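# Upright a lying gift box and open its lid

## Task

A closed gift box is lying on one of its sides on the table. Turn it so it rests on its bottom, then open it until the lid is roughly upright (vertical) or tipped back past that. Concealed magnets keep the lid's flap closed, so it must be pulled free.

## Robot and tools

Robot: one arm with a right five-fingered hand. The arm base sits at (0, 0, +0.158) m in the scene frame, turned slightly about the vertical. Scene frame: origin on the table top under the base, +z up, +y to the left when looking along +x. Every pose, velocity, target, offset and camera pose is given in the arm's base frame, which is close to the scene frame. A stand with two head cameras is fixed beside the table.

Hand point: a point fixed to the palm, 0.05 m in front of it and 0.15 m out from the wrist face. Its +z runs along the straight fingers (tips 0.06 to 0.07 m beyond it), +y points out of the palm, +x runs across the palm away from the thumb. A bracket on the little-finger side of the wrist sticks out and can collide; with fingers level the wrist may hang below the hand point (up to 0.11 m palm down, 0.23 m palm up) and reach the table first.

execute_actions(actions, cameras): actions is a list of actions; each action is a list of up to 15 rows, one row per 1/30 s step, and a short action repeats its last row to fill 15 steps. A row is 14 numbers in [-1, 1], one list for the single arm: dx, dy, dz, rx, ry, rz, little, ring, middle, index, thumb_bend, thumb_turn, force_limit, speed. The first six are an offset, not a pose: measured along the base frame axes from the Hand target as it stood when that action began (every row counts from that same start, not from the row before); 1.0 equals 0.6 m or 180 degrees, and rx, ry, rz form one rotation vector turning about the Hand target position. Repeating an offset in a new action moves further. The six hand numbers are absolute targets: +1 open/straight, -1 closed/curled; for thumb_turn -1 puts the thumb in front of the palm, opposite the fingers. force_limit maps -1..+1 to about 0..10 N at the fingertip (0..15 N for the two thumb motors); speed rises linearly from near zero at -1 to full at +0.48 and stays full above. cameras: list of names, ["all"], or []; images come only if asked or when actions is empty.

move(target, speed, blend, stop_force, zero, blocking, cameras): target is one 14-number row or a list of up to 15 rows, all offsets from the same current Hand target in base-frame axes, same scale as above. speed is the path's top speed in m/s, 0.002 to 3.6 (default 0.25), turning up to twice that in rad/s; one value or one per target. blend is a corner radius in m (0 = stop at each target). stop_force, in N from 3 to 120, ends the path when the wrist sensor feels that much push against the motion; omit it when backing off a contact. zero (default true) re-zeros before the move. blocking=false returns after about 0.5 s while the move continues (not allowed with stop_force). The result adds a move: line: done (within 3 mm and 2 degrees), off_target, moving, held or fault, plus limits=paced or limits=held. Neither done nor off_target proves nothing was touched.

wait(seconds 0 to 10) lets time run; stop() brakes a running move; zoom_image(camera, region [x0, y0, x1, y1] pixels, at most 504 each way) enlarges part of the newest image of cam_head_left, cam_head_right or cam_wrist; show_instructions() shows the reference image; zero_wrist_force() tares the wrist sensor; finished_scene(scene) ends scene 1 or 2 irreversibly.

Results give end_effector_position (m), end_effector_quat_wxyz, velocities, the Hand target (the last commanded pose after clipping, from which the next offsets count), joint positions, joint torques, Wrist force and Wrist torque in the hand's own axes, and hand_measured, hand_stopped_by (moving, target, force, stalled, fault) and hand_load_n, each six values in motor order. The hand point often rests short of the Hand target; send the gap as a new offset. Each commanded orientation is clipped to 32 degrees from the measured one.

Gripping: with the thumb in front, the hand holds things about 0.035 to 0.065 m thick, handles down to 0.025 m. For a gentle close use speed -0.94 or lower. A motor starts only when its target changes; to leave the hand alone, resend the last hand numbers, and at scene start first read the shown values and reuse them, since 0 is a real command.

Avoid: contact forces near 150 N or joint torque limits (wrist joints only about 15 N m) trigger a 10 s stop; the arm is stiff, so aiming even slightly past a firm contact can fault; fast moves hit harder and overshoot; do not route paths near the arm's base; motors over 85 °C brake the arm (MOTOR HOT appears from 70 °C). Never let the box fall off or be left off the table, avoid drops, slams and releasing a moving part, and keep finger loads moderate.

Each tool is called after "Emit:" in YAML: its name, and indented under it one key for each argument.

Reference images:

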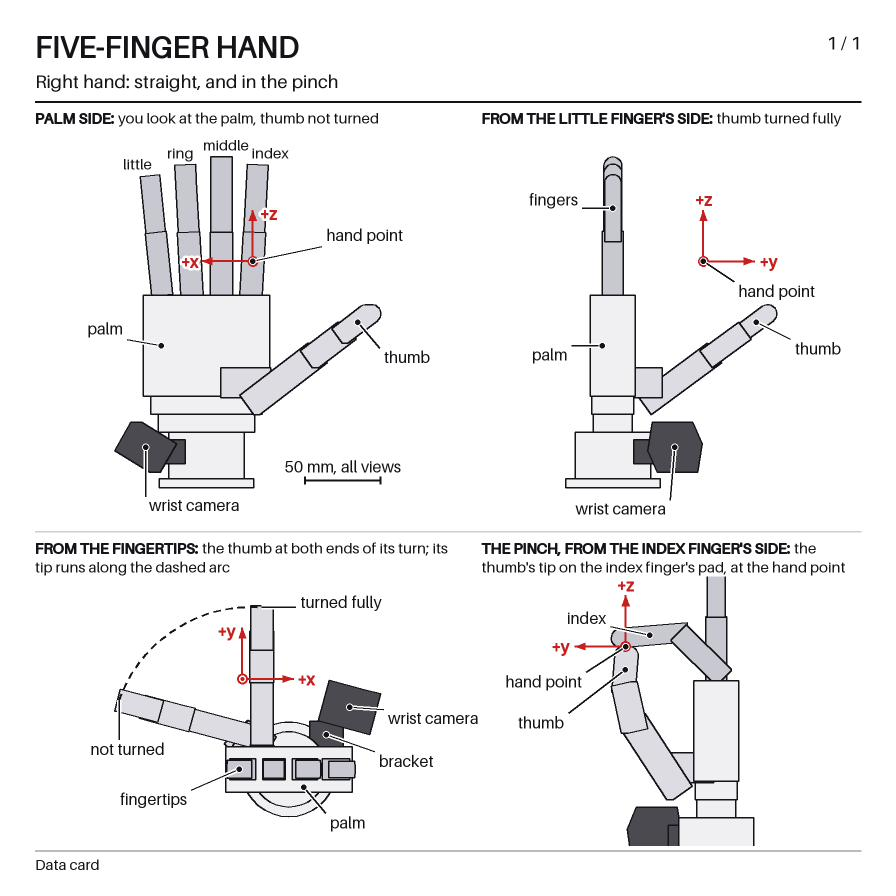

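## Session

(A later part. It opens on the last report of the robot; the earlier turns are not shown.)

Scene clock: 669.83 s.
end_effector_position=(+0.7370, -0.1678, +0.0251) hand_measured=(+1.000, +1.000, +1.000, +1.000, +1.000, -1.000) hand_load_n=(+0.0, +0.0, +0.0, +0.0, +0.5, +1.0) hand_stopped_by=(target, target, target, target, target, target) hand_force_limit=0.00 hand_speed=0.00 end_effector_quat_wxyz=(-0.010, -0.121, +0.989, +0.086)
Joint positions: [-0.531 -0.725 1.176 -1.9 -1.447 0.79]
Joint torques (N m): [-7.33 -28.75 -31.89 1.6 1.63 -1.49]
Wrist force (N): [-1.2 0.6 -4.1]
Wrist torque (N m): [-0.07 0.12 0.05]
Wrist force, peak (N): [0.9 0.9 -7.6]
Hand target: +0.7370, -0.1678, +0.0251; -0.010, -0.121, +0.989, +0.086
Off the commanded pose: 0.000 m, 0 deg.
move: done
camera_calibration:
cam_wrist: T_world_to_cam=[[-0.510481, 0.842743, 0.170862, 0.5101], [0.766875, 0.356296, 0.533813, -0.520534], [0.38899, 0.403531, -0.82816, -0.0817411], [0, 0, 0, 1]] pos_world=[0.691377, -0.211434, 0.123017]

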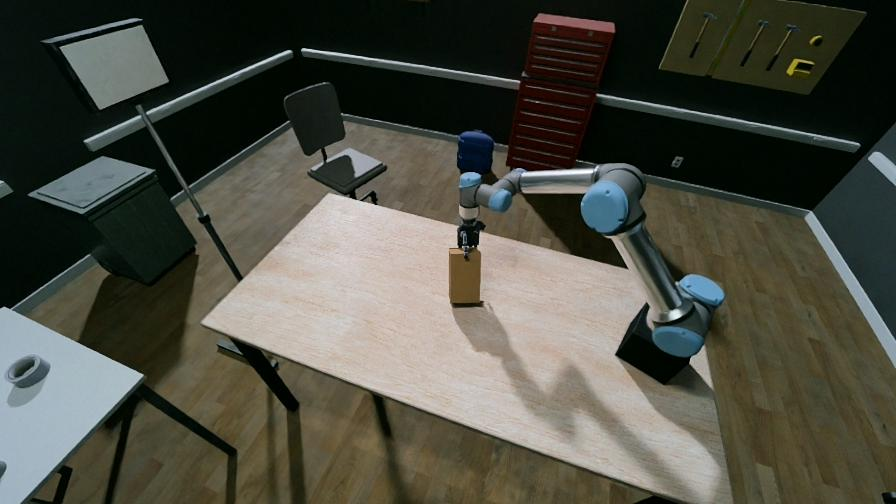

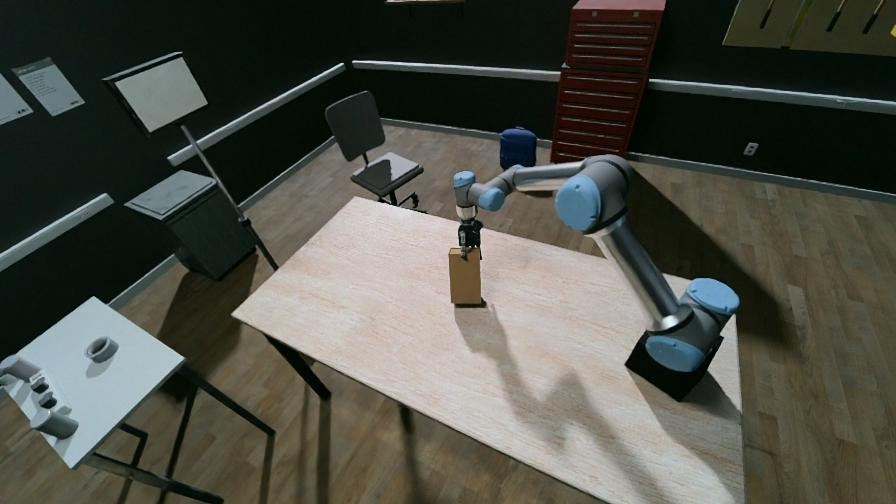

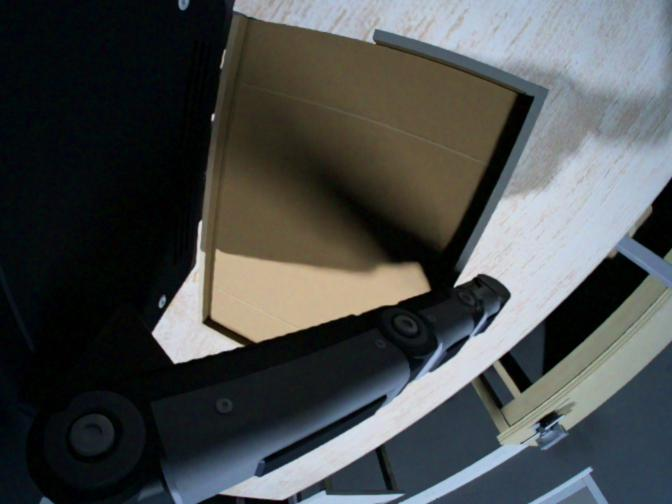

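Emit:
move:
  target:
    - [0.0008, -0.0034, 0.02, 0, 0, 0, 1, 1, 1, 1, 1, -1, 0, 0]
    - [0.0008, -0.0034, 0.02, 0, 0, 0, 1, 1, 1, 1, 1, 1, 0, -0.2]
    - [0.0214, -0.0876, -0.0543, 0.027, 0.0066, 0, 1, 1, 1, 1, 1, 1, 0, -0.2]
  speed: 0.08
  cameras: ["all"]

Emit:
zoom_image:
  camera: "cam_head_left"
  region: [420, 210, 540, 320]

Scene clock: 767.27 s.
end_effector_position=(+0.7498, -0.2203, -0.0075) hand_measured=(+1.000, +1.000, +1.000, +1.000, +1.000, +1.000) hand_load_n=(+0.0, +0.5, +0.0, +0.0, +0.0, +0.0) hand_stopped_by=(target, target, target, target, target, target) hand_force_limit=0.00 hand_speed=-0.20 end_effector_quat_wxyz=(-0.016, -0.120, +0.984, +0.129)
Joint positions: [-0.596 -0.574 0.981 -1.782 -1.397 0.715]
Joint torques (N m): [-4.91 -34.02 -35.73 1.43 2.03 -1.45]
Wrist force (N): [0.2 -0.7 0.6]
Wrist torque (N m): [-0.05 -0.01 0.03]
Wrist force, peak (N): [-1.1 0.7 -5.0]
Hand target: +0.7498, -0.2203, -0.0075; -0.016, -0.120, +0.984, +0.129
Off the commanded pose: 0.000 m, 0 deg.
move: done
camera_calibration:
cam_wrist: T_world_to_cam=[[-0.506053, 0.824785, 0.252272, 0.559819], [0.778106, 0.310385, 0.546088, -0.512684], [0.372104, 0.472644, -0.798841, -0.0644507], [0, 0, 0, 1]] pos_world=[0.706203, -0.272139, 0.0872579]

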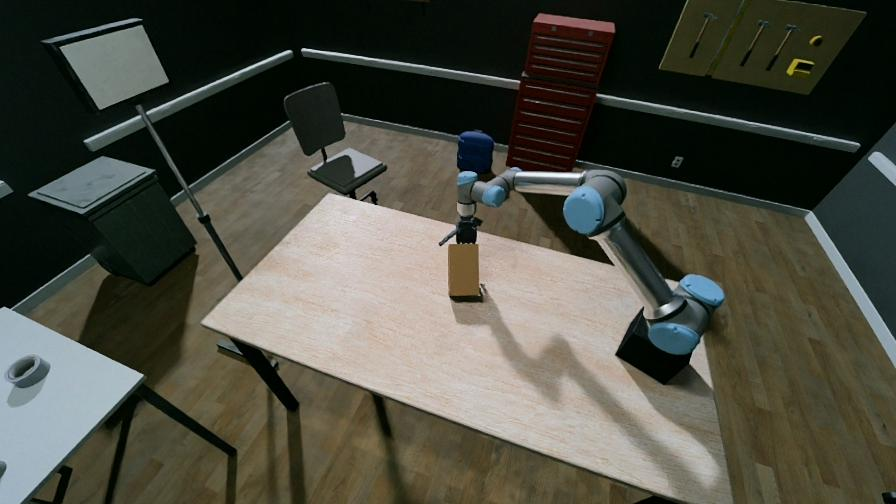

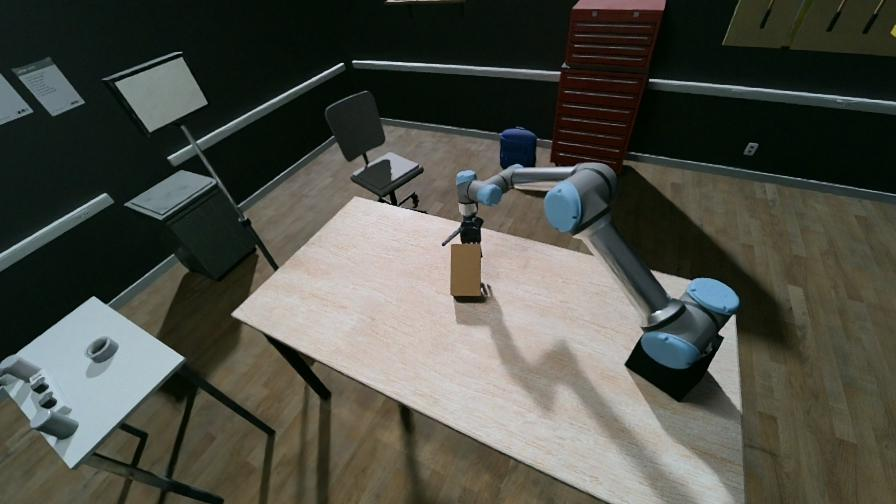

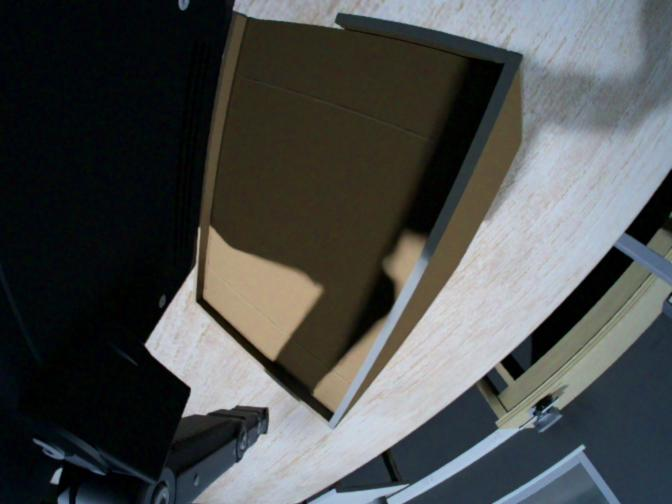

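Scaled by 4.200 from the camera's 896x504 image, which has a finer 1280x720 frame.

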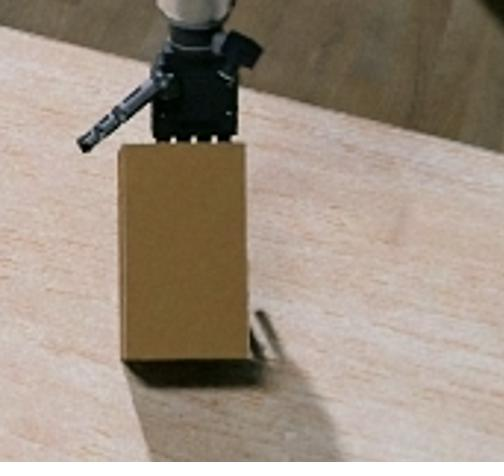

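Emit:
move:
  target:
    - [0.0043, -0.0178, -0.0103, 0, 0, 0, 0.45, 0.45, 0.45, 0.45, 1, 1, 0, -0.6]
    - [0.0158, -0.0649, -0.0678, 0, 0, 0, 0.45, 0.45, 0.45, 0.45, 1, 1, 0, -0.6]
  speed: [0.03, 0.08]
  cameras: ["all"]

Emit:
zoom_image:
  camera: "cam_head_left"
  region: [420, 200, 540, 320]

Scene clock: 780.30 s.
end_effector_position=(+0.7593, -0.2592, -0.0482) hand_measured=(+0.450, +0.450, +0.450, +0.450, +1.000, +1.000) hand_load_n=(+0.5, +0.5, +0.0, +0.0, +0.0, +0.0) hand_stopped_by=(target, target, target, target, target, target) hand_force_limit=0.00 hand_speed=-0.60 end_effector_quat_wxyz=(-0.016, -0.120, +0.984, +0.129)
Joint positions: [-0.628 -0.457 0.855 -1.767 -1.403 0.684]
Joint torques (N m): [-6.74 -34.74 -35.54 1.43 -0.39 -1.12]
Wrist force (N): [0.1 -0.4 1.1]
Wrist torque (N m): [-0.04 -0.04 0.03]
Wrist force, peak (N): [-0.1 -1.1 1.7]
Hand target: +0.7593, -0.2593, -0.0482; -0.016, -0.120, +0.984, +0.129
Off the commanded pose: 0.000 m, 0 deg.
move: done
camera_calibration:
cam_wrist: T_world_to_cam=[[-0.506053, 0.824785, 0.252272, 0.606902], [0.778106, 0.310385, 0.546088, -0.485753], [0.372104, 0.472644, -0.798841, -0.0819956], [0, 0, 0, 1]] pos_world=[0.715603, -0.311039, 0.0466579]

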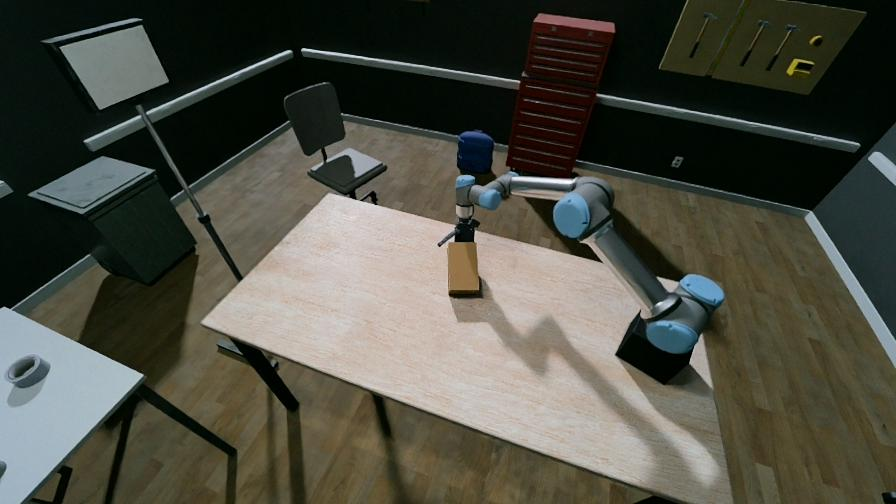

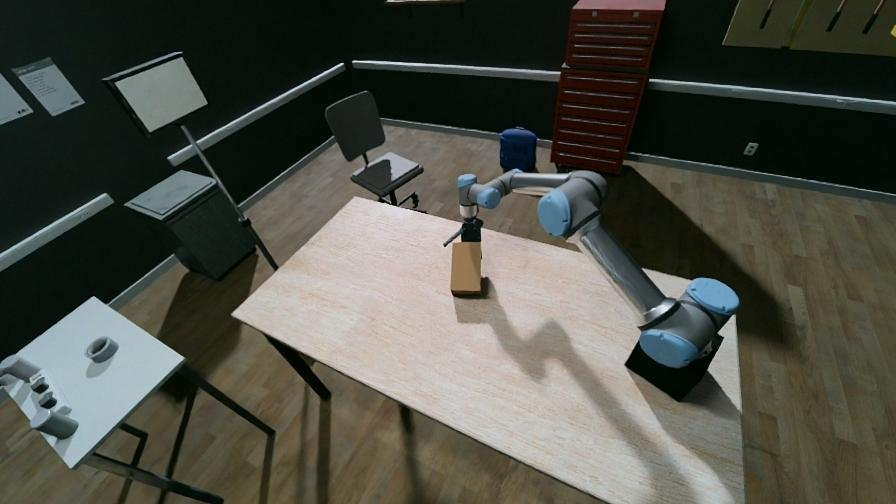

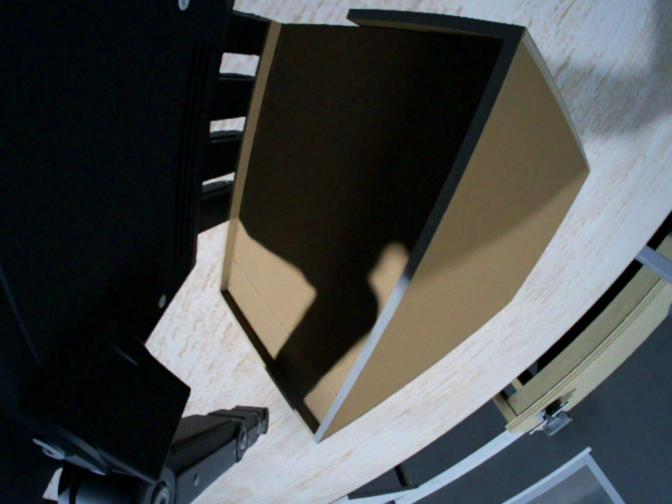

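Scaled by 4.200 from the camera's 896x504 image, which has a finer 1280x720 frame.

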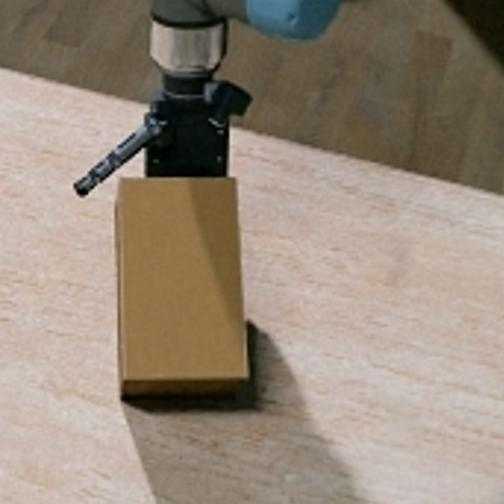

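Emit:
move:
  target: [0.0063, -0.0259, -0.0842, 0, 0, 0, 0.45, 0.45, 0.45, 0.45, 1, 1, 0, -0.6]
  speed: 0.06
  stop_force: 5
  cameras: ["cam_head_left", "cam_wrist"]

Emit:
zoom_image:
  camera: "cam_head_left"
  region: [420, 200, 540, 320]

Scene clock: 789.37 s.
end_effector_position=(+0.7620, -0.2713, -0.0873) hand_measured=(+0.450, +0.450, +0.450, +0.450, +1.000, +1.000) hand_load_n=(+0.0, +0.0, -3.0, +0.5, +0.0, +0.0) hand_stopped_by=(target, target, target, target, target, target) hand_force_limit=0.00 hand_speed=-0.60 end_effector_quat_wxyz=(-0.015, -0.120, +0.984, +0.129)
Joint positions: [-0.637 -0.384 0.811 -1.796 -1.405 0.674]
Joint torques (N m): [6.4 -87.53 -3.73 1.22 1.06 1.01]
Wrist force (N): [-0.4 1.2 0.4]
Wrist torque (N m): [-0.05 0.11 0.03]
Wrist force, peak (N): [4.3 6.6 -19.7]
Hand target: +0.7620, -0.2713, -0.0873; -0.015, -0.120, +0.984, +0.129 (not the last commanded pose)
Off the commanded pose: 0.012 m, 0 deg.
move: contact
camera_calibration:
cam_wrist: T_world_to_cam=[[-0.50604, 0.824833, 0.252138, 0.628088], [0.778065, 0.310402, 0.546137, -0.462819], [0.372208, 0.472547, -0.798849, -0.108707], [0, 0, 0, 1]] pos_world=[0.718403, -0.323039, 0.00755761]
Images, in order (width x height): cam_head_left 896x504, cam_wrist 672x504.

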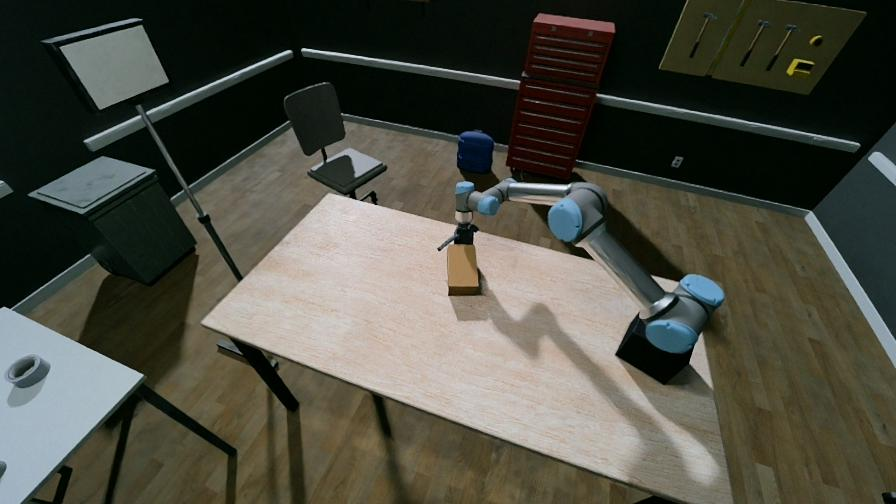

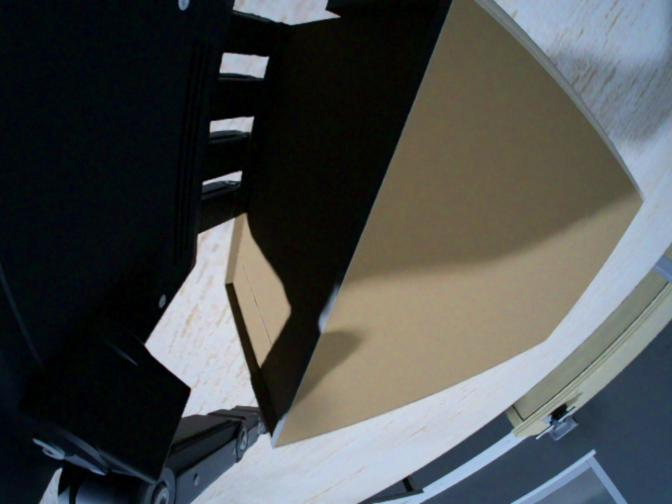

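Scaled by 4.200 from the camera's 896x504 image, which has a finer 1280x720 frame.

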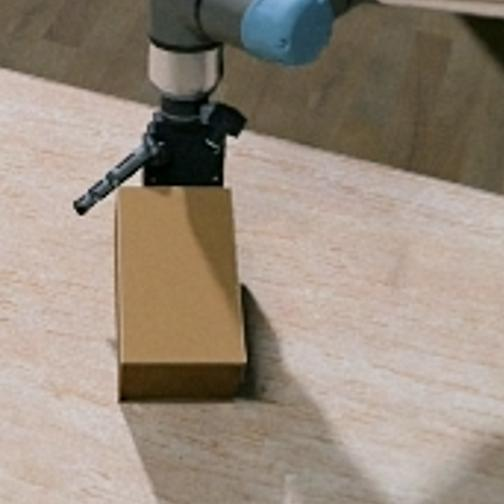

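Emit:
move:
  target:
    - [0.0008, -0.0033, 0.0033, 0, 0, 0, 0.45, 0.45, 0.45, 0.45, 1, 1, 0, -0.6]
    - [0.0237, -0.0972, 0.0033, 0, 0, 0, 0.45, 0.45, 0.45, 0.45, 1, 1, 0, -0.6]
  speed: 0.05
  blend: 0.002
  cameras: ["cam_head_left", "cam_wrist"]

Emit:
zoom_image:
  camera: "cam_head_left"
  region: [420, 200, 540, 320]

Scene clock: 803.83 s.
end_effector_position=(+0.7763, -0.3295, -0.0853) hand_measured=(+0.450, +0.450, +0.450, +0.450, +1.000, +1.000) hand_load_n=(+0.0, +0.5, +0.0, +0.0, +0.0, +0.0) hand_stopped_by=(target, target, target, target, target, target) hand_force_limit=0.00 hand_speed=-0.60 end_effector_quat_wxyz=(-0.015, -0.120, +0.984, +0.129)
Joint positions: [-0.68 -0.236 0.495 -1.62 -1.414 0.631]
Joint torques (N m): [-7.13 -38.82 -36.22 1.04 -0.56 -1.45]
Wrist force (N): [-0.5 -0.2 0.6]
Wrist torque (N m): [-0.07 0.08 0.01]
Wrist force, peak (N): [-0.6 0.0 2.0]
Hand target: +0.7763, -0.3296, -0.0853; -0.015, -0.120, +0.984, +0.129
Off the commanded pose: 0.000 m, 0 deg.
move: done; blend cut to 0.0014 m at target 1
camera_calibration:
cam_wrist: T_world_to_cam=[[-0.50604, 0.82485, 0.252084, 0.682864], [0.778024, 0.310386, 0.546205, -0.456841], [0.372293, 0.472529, -0.79882, -0.0849147], [0, 0, 0, 1]] pos_world=[0.732603, -0.381339, 0.00955758]
Images, in order (width x height): cam_head_left 896x504, cam_wrist 672x504.

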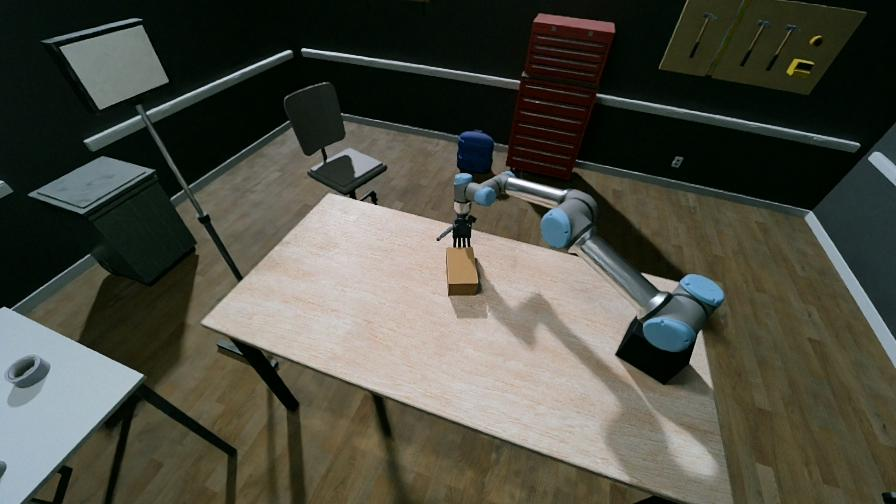

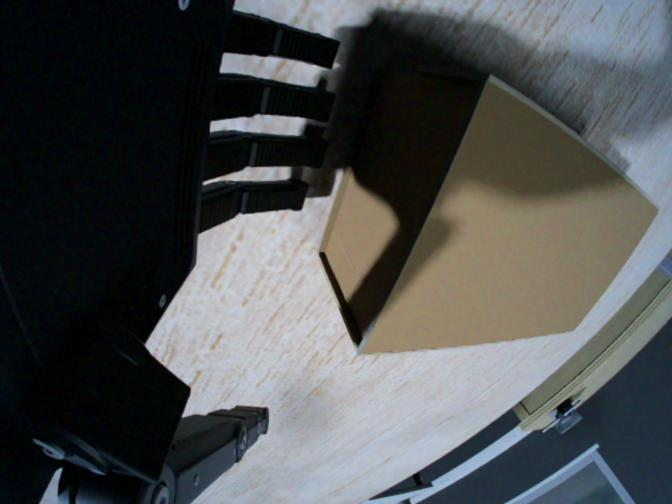

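Scaled by 4.200 from the camera's 896x504 image, which has a finer 1280x720 frame.

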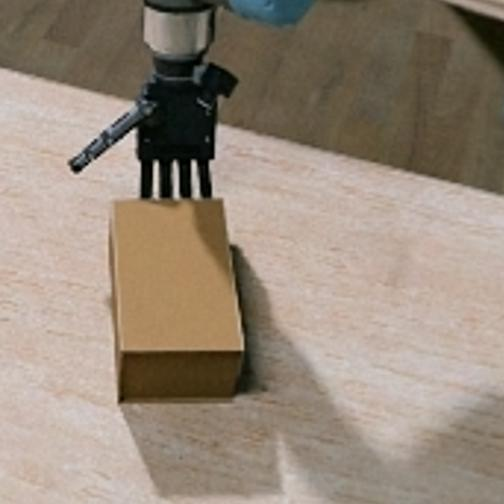

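Emit:
move:
  target:
    - [0, 0, 0.267, -0.081, -0.0198, 0, 0.45, 0.45, 0.45, 0.45, 1, 1, 0, -0.6]
    - [-0.214, 0.1033, 0.175, 0.026, -0.0159, -0.4995, 0.45, 0.45, 0.45, 0.45, 1, 1, 0, -0.6]
    - [-0.214, 0.1033, 0.03, 0.026, -0.0159, -0.4995, 0.2, 0.2, 0.2, 0.2, 1, 1, 0, -0.2]
  speed: [0.3, 0.4, 0.25]
  blend: [0.05, 0.03, 0]
  cameras: ["all"]

Emit:
zoom_image:
  camera: "cam_head_right"
  region: [420, 180, 560, 320]

Emit:
zoom_image:
  camera: "cam_wrist"
  region: [180, 0, 600, 360]

Scene clock: 947.27 s.
end_effector_position=(+0.6479, -0.2676, -0.0673) hand_measured=(+0.200, +0.200, +0.200, +0.200, +1.000, +1.000) hand_load_n=(+0.0, +0.0, +0.0, +0.0, +0.0, +0.0) hand_stopped_by=(target, target, target, target, target, target) hand_force_limit=0.00 hand_speed=-0.20 end_effector_quat_wxyz=(+0.107, +0.607, +0.776, +0.136)
Joint positions: [-0.731 -0.84 1.95 -2.883 -1.286 2.197]
Joint torques (N m): [6.03 -22.32 -23.06 -5.56 0.66 1.51]
Motor temperatures (°C): [32 36 29 38 38 37]
Wrist force (N): [-0.3 -0.1 0.4]
Wrist torque (N m): [-0.04 0.06 -0.06]
Wrist force, peak (N): [-2.2 3.4 -0.9]
Hand target: +0.6479, -0.2676, -0.0673; +0.107, +0.607, +0.776, +0.136
Off the commanded pose: 0.000 m, 0 deg.
move: done
camera_calibration:
cam_wrist: T_world_to_cam=[[0.800147, 0.500585, 0.330423, -0.365455], [0.264676, -0.789025, 0.554425, -0.347011], [0.538248, -0.356166, -0.763829, -0.37896], [0, 0, 0, 1]] pos_world=[0.588238, -0.225831, 0.0236856]

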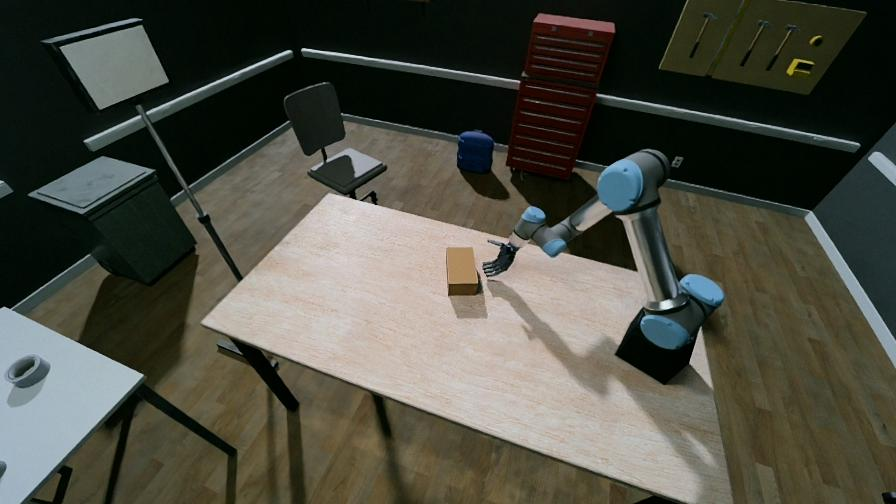

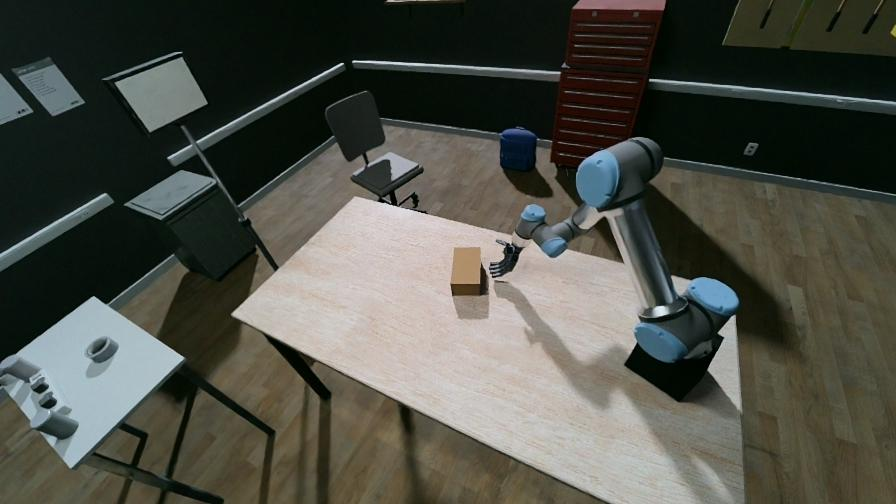

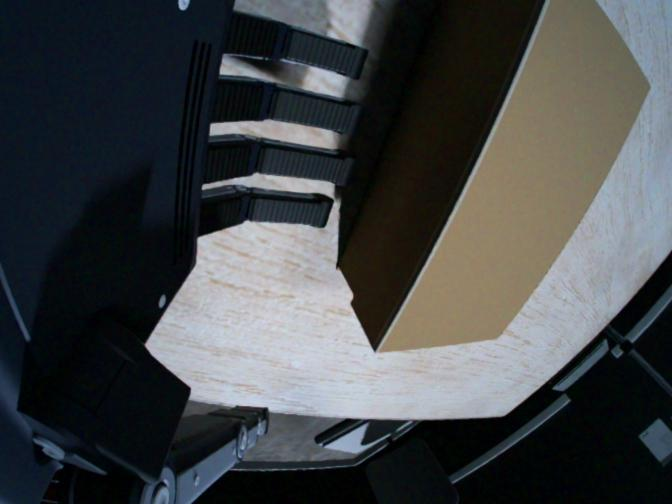

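Scaled by 3.600 from the camera's 896x504 image, which has a finer 1280x720 frame.

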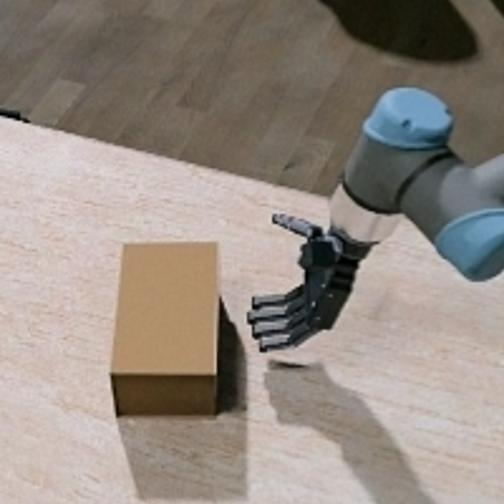

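Scaled by 1.200 from the camera's 672x504 image, which has a finer 960x720 frame.

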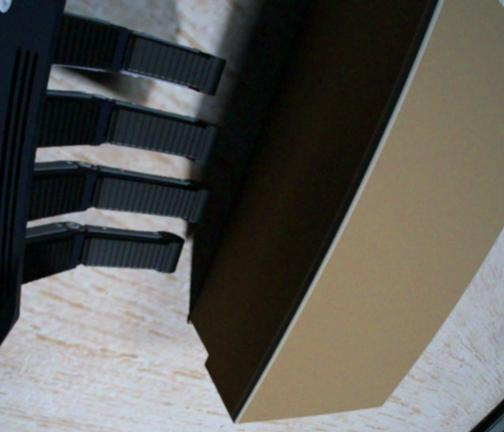

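Emit:
move:
  target: [0, 0, -0.0645, 0, 0, 0, 0.2, 0.2, 0.2, 0.2, 1, 1, 0, -0.2]
  speed: 0.08
  stop_force: 5

Emit:
move:
  target: [0.0729, 0.0178, 0, 0, 0, 0, 0.2, 0.2, 0.2, 0.2, 1, 1, 0, -0.2]
  speed: 0.03
  stop_force: 3
  cameras: ["all"]

Emit:
zoom_image:
  camera: "cam_wrist"
  region: [180, 0, 600, 360]

Scene clock: 962.97 s.
end_effector_position=(+0.6478, -0.2676, -0.1054) hand_measured=(+0.200, +0.200, +0.200, +0.200, +1.000, +1.000) hand_load_n=(+0.0, +0.0, -4.5, -0.5, +0.0, +0.5) hand_stopped_by=(target, target, target, target, target, target) hand_force_limit=0.00 hand_speed=-0.20 end_effector_quat_wxyz=(+0.107, +0.607, +0.776, +0.136)
Joint positions: [-0.731 -0.752 1.937 -2.957 -1.286 2.197]
Joint torques (N m): [2.23 -60.79 2.11 0.88 0.5 -0.77]
Wrist force (N): [1.8 -2.0 -5.3]
Wrist torque (N m): [-0.02 0.26 -0.10]
Wrist force, peak (N): [1.9 -3.9 -8.5]
Hand target: +0.6478, -0.2676, -0.1054; +0.107, +0.607, +0.776, +0.136 (not the last commanded pose)
Off the commanded pose: 0.001 m, 0 deg.
move: contact

Scene clock: 964.83 s.
end_effector_position=(+0.6670, -0.2629, -0.1053) hand_measured=(+0.200, +0.200, +0.200, +0.200, +1.000, +1.000) hand_load_n=(+0.0, +0.5, -6.0, -0.5, +0.0, +0.0) hand_stopped_by=(target, target, target, target, target, target) hand_force_limit=0.00 hand_speed=-0.20 end_effector_quat_wxyz=(+0.107, +0.607, +0.776, +0.136)
Joint positions: [-0.702 -0.735 1.891 -2.936 -1.292 2.226]
Joint torques (N m): [-5.25 -59.07 5.41 -3.99 1.73 -0.74]
Wrist force (N): [-2.6 4.0 -3.1]
Wrist torque (N m): [0.03 -0.02 0.03]
Wrist force, peak (N): [-0.3 -3.8 -8.3]
Hand target: +0.6670, -0.2629, -0.1053; +0.107, +0.607, +0.776, +0.136 (not the last commanded pose)
Off the commanded pose: 0.025 m, 0 deg.
move: contact
camera_calibration:
cam_wrist: T_world_to_cam=[[0.800129, 0.500598, 0.330447, -0.370521], [0.264646, -0.789004, 0.554468, -0.327266], [0.53829, -0.356195, -0.763786, -0.416622], [0, 0, 0, 1]] pos_world=[0.607338, -0.221131, -0.0143142]

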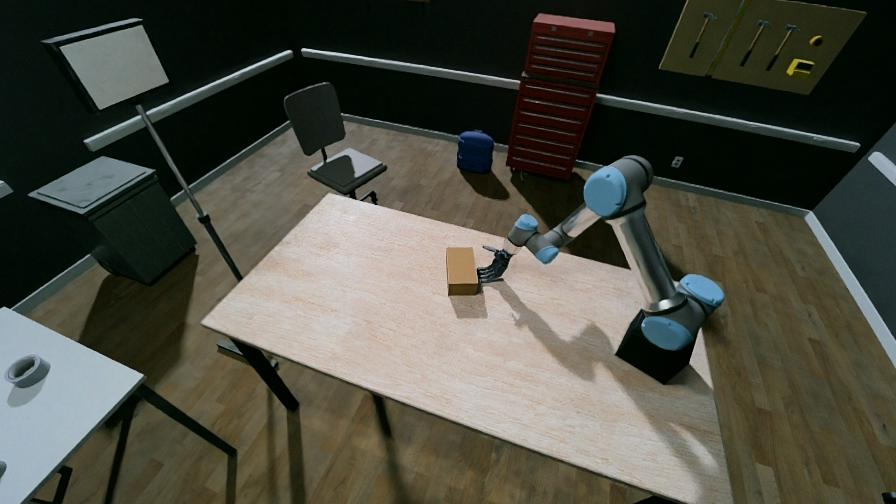

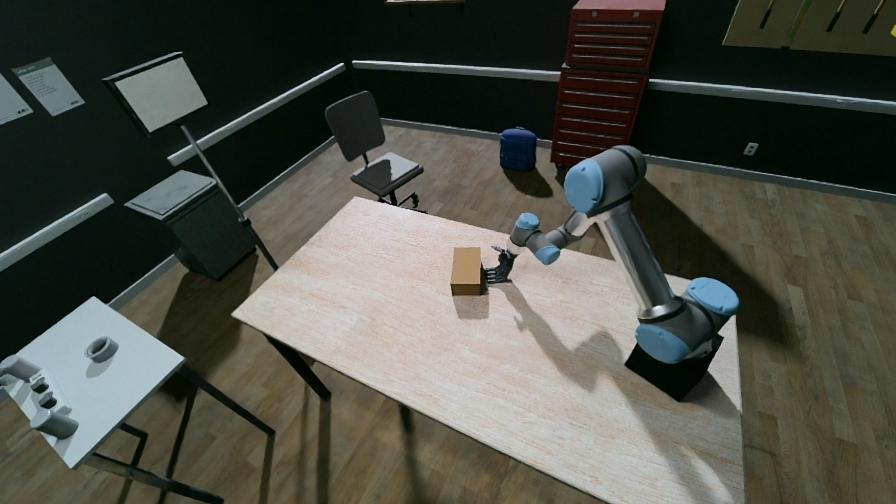

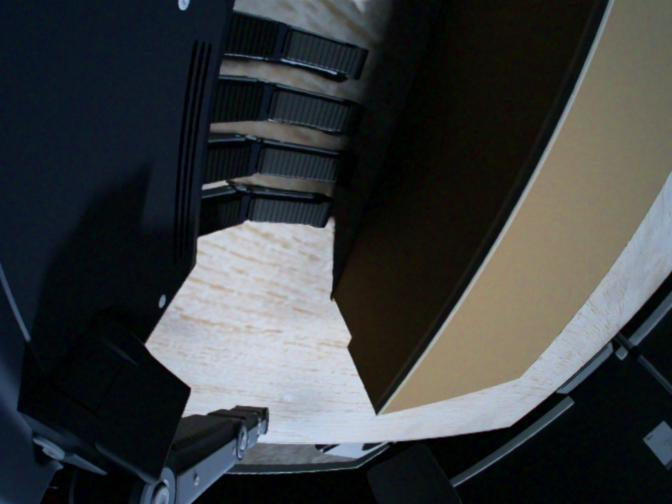

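Scaled by 1.200 from the camera's 672x504 image, which has a finer 960x720 frame.

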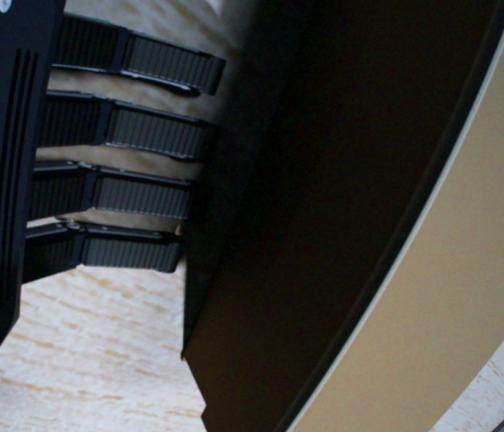

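Emit:
move:
  target: [0, 0, 0.0133, 0, 0, 0, 0.2, 0.2, 0.2, 0.2, 1, 1, 0, -0.2]
  speed: 0.05

Emit:
move:
  target: [0.0486, 0.0119, 0, 0, 0, 0, 0.2, 0.2, 0.2, 0.2, 1, 1, 0, -0.2]
  speed: 0.02
  stop_force: 3
  cameras: ["all"]

Emit:
zoom_image:
  camera: "cam_wrist"
  region: [180, 0, 600, 360]

Emit:
zoom_image:
  camera: "cam_head_right"
  region: [430, 220, 530, 310]

Scene clock: 978.80 s.
end_effector_position=(+0.6670, -0.2629, -0.0974) hand_measured=(+0.200, +0.200, +0.200, +0.200, +1.000, +1.000) hand_load_n=(+0.0, +0.0, +0.0, +0.0, +0.0, +0.0) hand_stopped_by=(target, target, target, target, target, target) hand_force_limit=0.00 hand_speed=-0.20 end_effector_quat_wxyz=(+0.107, +0.607, +0.776, +0.136)
Joint positions: [-0.702 -0.753 1.895 -2.922 -1.292 2.226]
Joint torques (N m): [-4.28 -62.94 2.86 0.94 1.7 -0.05]
Wrist force (N): [-0.4 -0.2 0.0]
Wrist torque (N m): [-0.03 0.08 -0.05]
Wrist force, peak (N): [-2.9 4.0 -3.4]
Hand target: +0.6670, -0.2629, -0.0973; +0.107, +0.607, +0.776, +0.136
Off the commanded pose: 0.000 m, 0 deg.
move: done

Scene clock: 981.23 s.
end_effector_position=(+0.6961, -0.2557, -0.0973) hand_measured=(+0.200, +0.200, +0.200, +0.200, +1.000, +1.000) hand_load_n=(+0.0, +0.0, -0.5, +0.0, +0.0, +0.0) hand_stopped_by=(target, target, target, target, target, target) hand_force_limit=0.00 hand_speed=-0.20 end_effector_quat_wxyz=(+0.107, +0.607, +0.776, +0.136)
Joint positions: [-0.661 -0.725 1.822 -2.888 -1.301 2.267]
Joint torques (N m): [7.91 -25.17 -25.28 0.96 -0.4 1.55]
Wrist force (N): [-0.3 -1.4 -0.7]
Wrist torque (N m): [-0.10 0.07 -0.09]
Wrist force, peak (N): [-0.4 -1.8 -0.3]
Hand target: +0.6961, -0.2557, -0.0973; +0.107, +0.607, +0.776, +0.136
Off the commanded pose: 0.000 m, 0 deg.
move: done
camera_calibration:
cam_wrist: T_world_to_cam=[[0.800129, 0.500598, 0.330447, -0.400002], [0.264646, -0.789004, 0.554468, -0.333801], [0.53829, -0.356195, -0.763786, -0.423647], [0, 0, 0, 1]] pos_world=[0.636438, -0.214031, -0.00631424]

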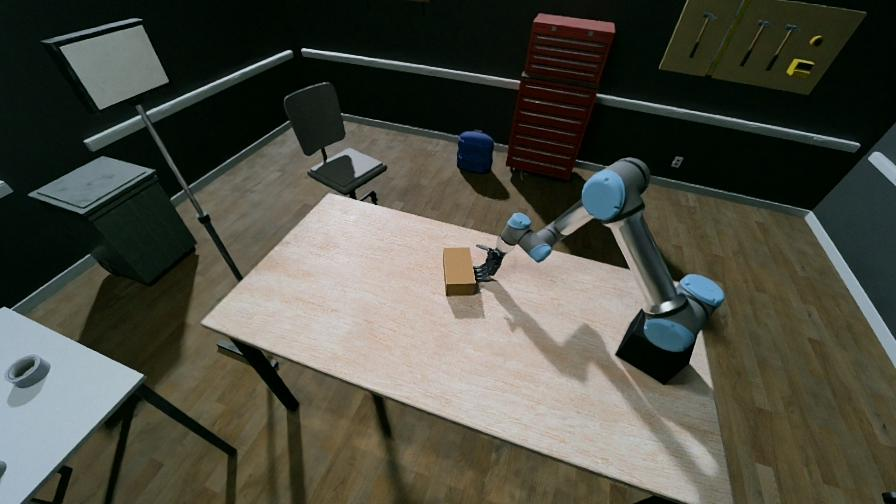

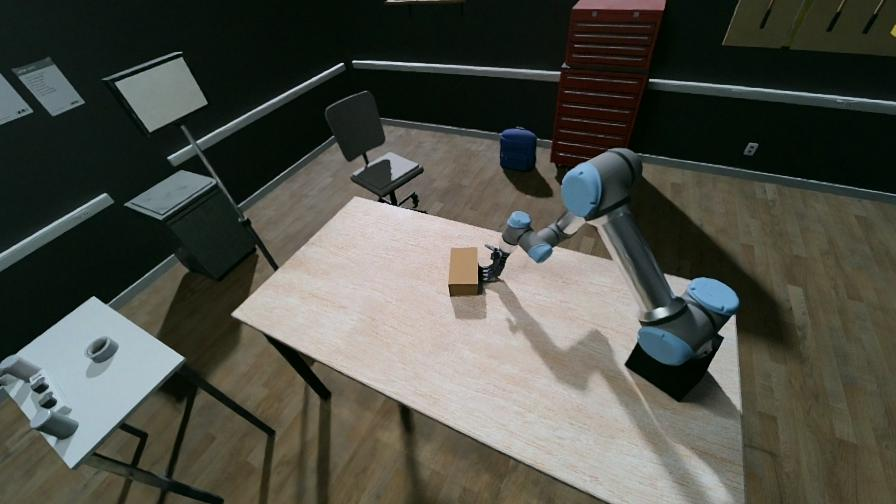

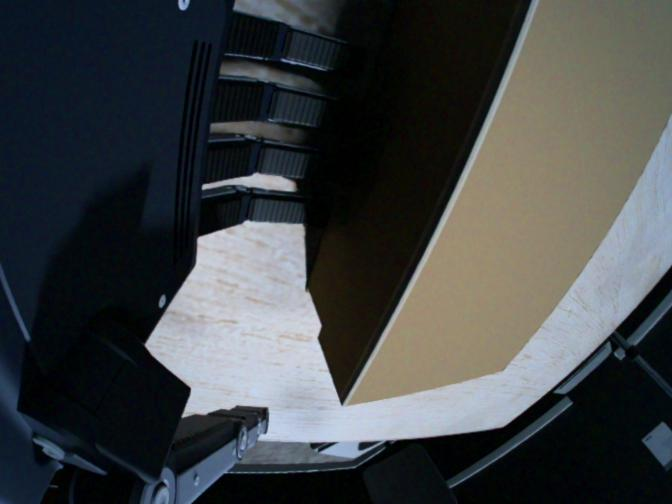

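Scaled by 1.200 from the camera's 672x504 image, which has a finer 960x720 frame.

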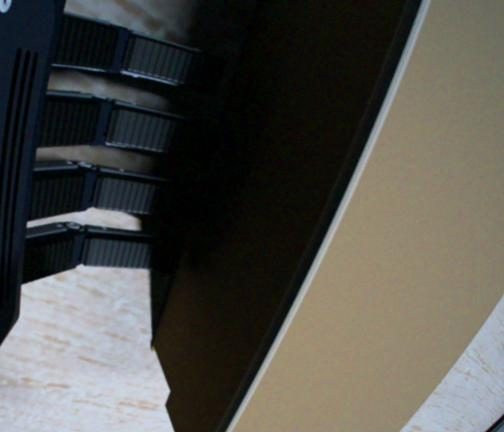

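Scaled by 5.040 from the camera's 896x504 image, which has a finer 1280x720 frame.

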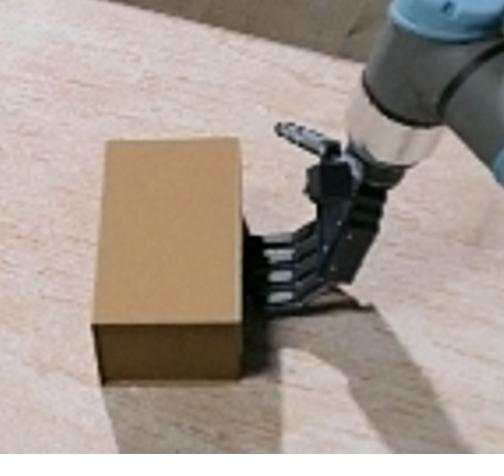

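Emit:
move:
  target: [0, 0, 0.05, 0, 0, 0, 0.2, 0.2, 0.2, 0.2, 1, 1, 0, -0.2]
  speed: 0.03
  stop_force: 3
  cameras: ["all"]

Emit:
zoom_image:
  camera: "cam_head_right"
  region: [430, 220, 530, 310]

Scene clock: 1001.17 s.
end_effector_position=(+0.6961, -0.2557, -0.0673) hand_measured=(+0.200, +0.200, +0.200, +0.200, +1.000, +1.000) hand_load_n=(+0.0, +0.0, +1.5, +0.0, -0.5, +0.0) hand_stopped_by=(target, target, target, target, target, target) hand_force_limit=0.00 hand_speed=-0.20 end_effector_quat_wxyz=(+0.107, +0.607, +0.776, +0.136)
Joint positions: [-0.661 -0.789 1.831 -2.834 -1.301 2.267]
Joint torques (N m): [1.25 -66.12 0.6 0.85 0.19 -0.58]
Wrist force (N): [-0.3 -1.2 0.9]
Wrist torque (N m): [-0.07 0.05 -0.09]
Wrist force, peak (N): [-0.1 -1.4 1.3]
Hand target: +0.6961, -0.2557, -0.0673; +0.107, +0.607, +0.776, +0.136
Off the commanded pose: 0.000 m, 0 deg.
move: done
camera_calibration:
cam_wrist: T_world_to_cam=[[0.800082, 0.500679, 0.330439, -0.409918], [0.264753, -0.788991, 0.554435, -0.350421], [0.538308, -0.356109, -0.763814, -0.40069], [0, 0, 0, 1]] pos_world=[0.636438, -0.213931, 0.0236857]

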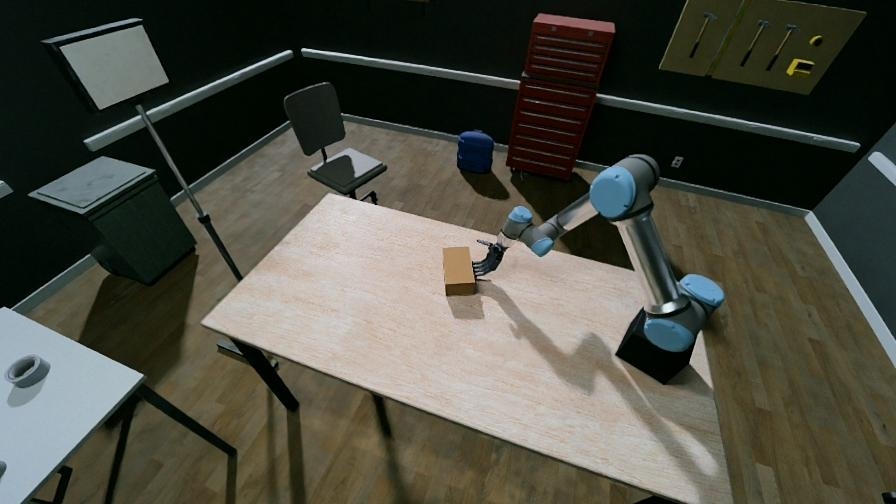

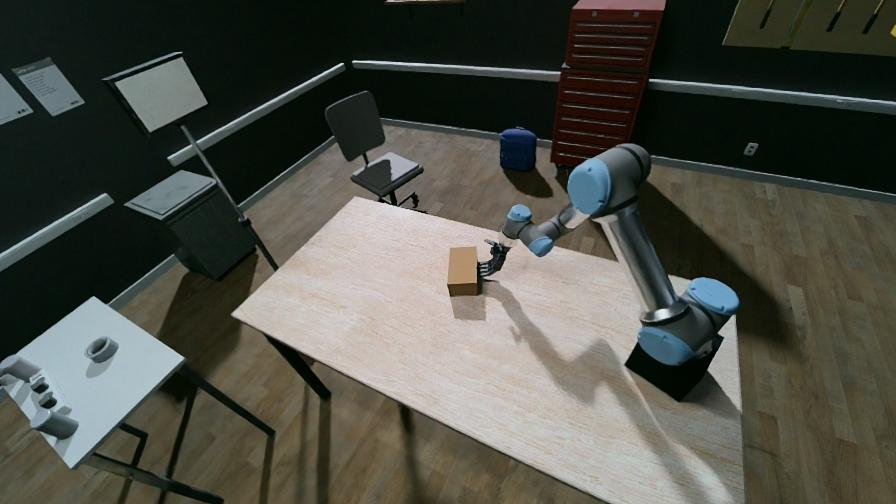

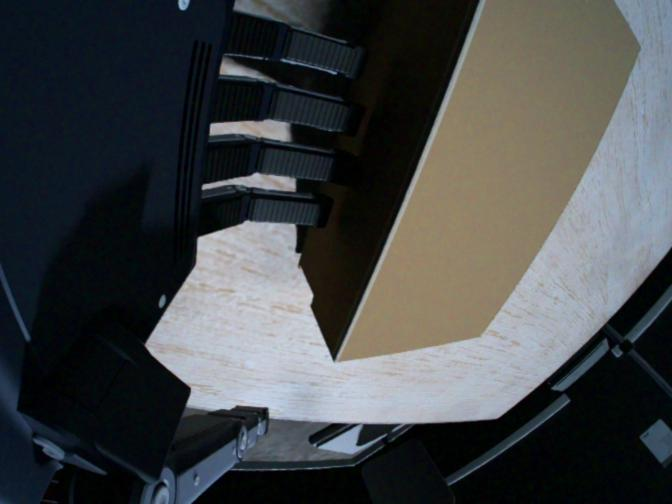

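Scaled by 5.040 from the camera's 896x504 image, which has a finer 1280x720 frame.

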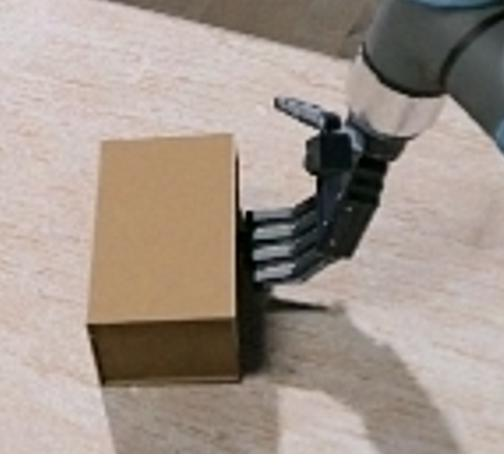

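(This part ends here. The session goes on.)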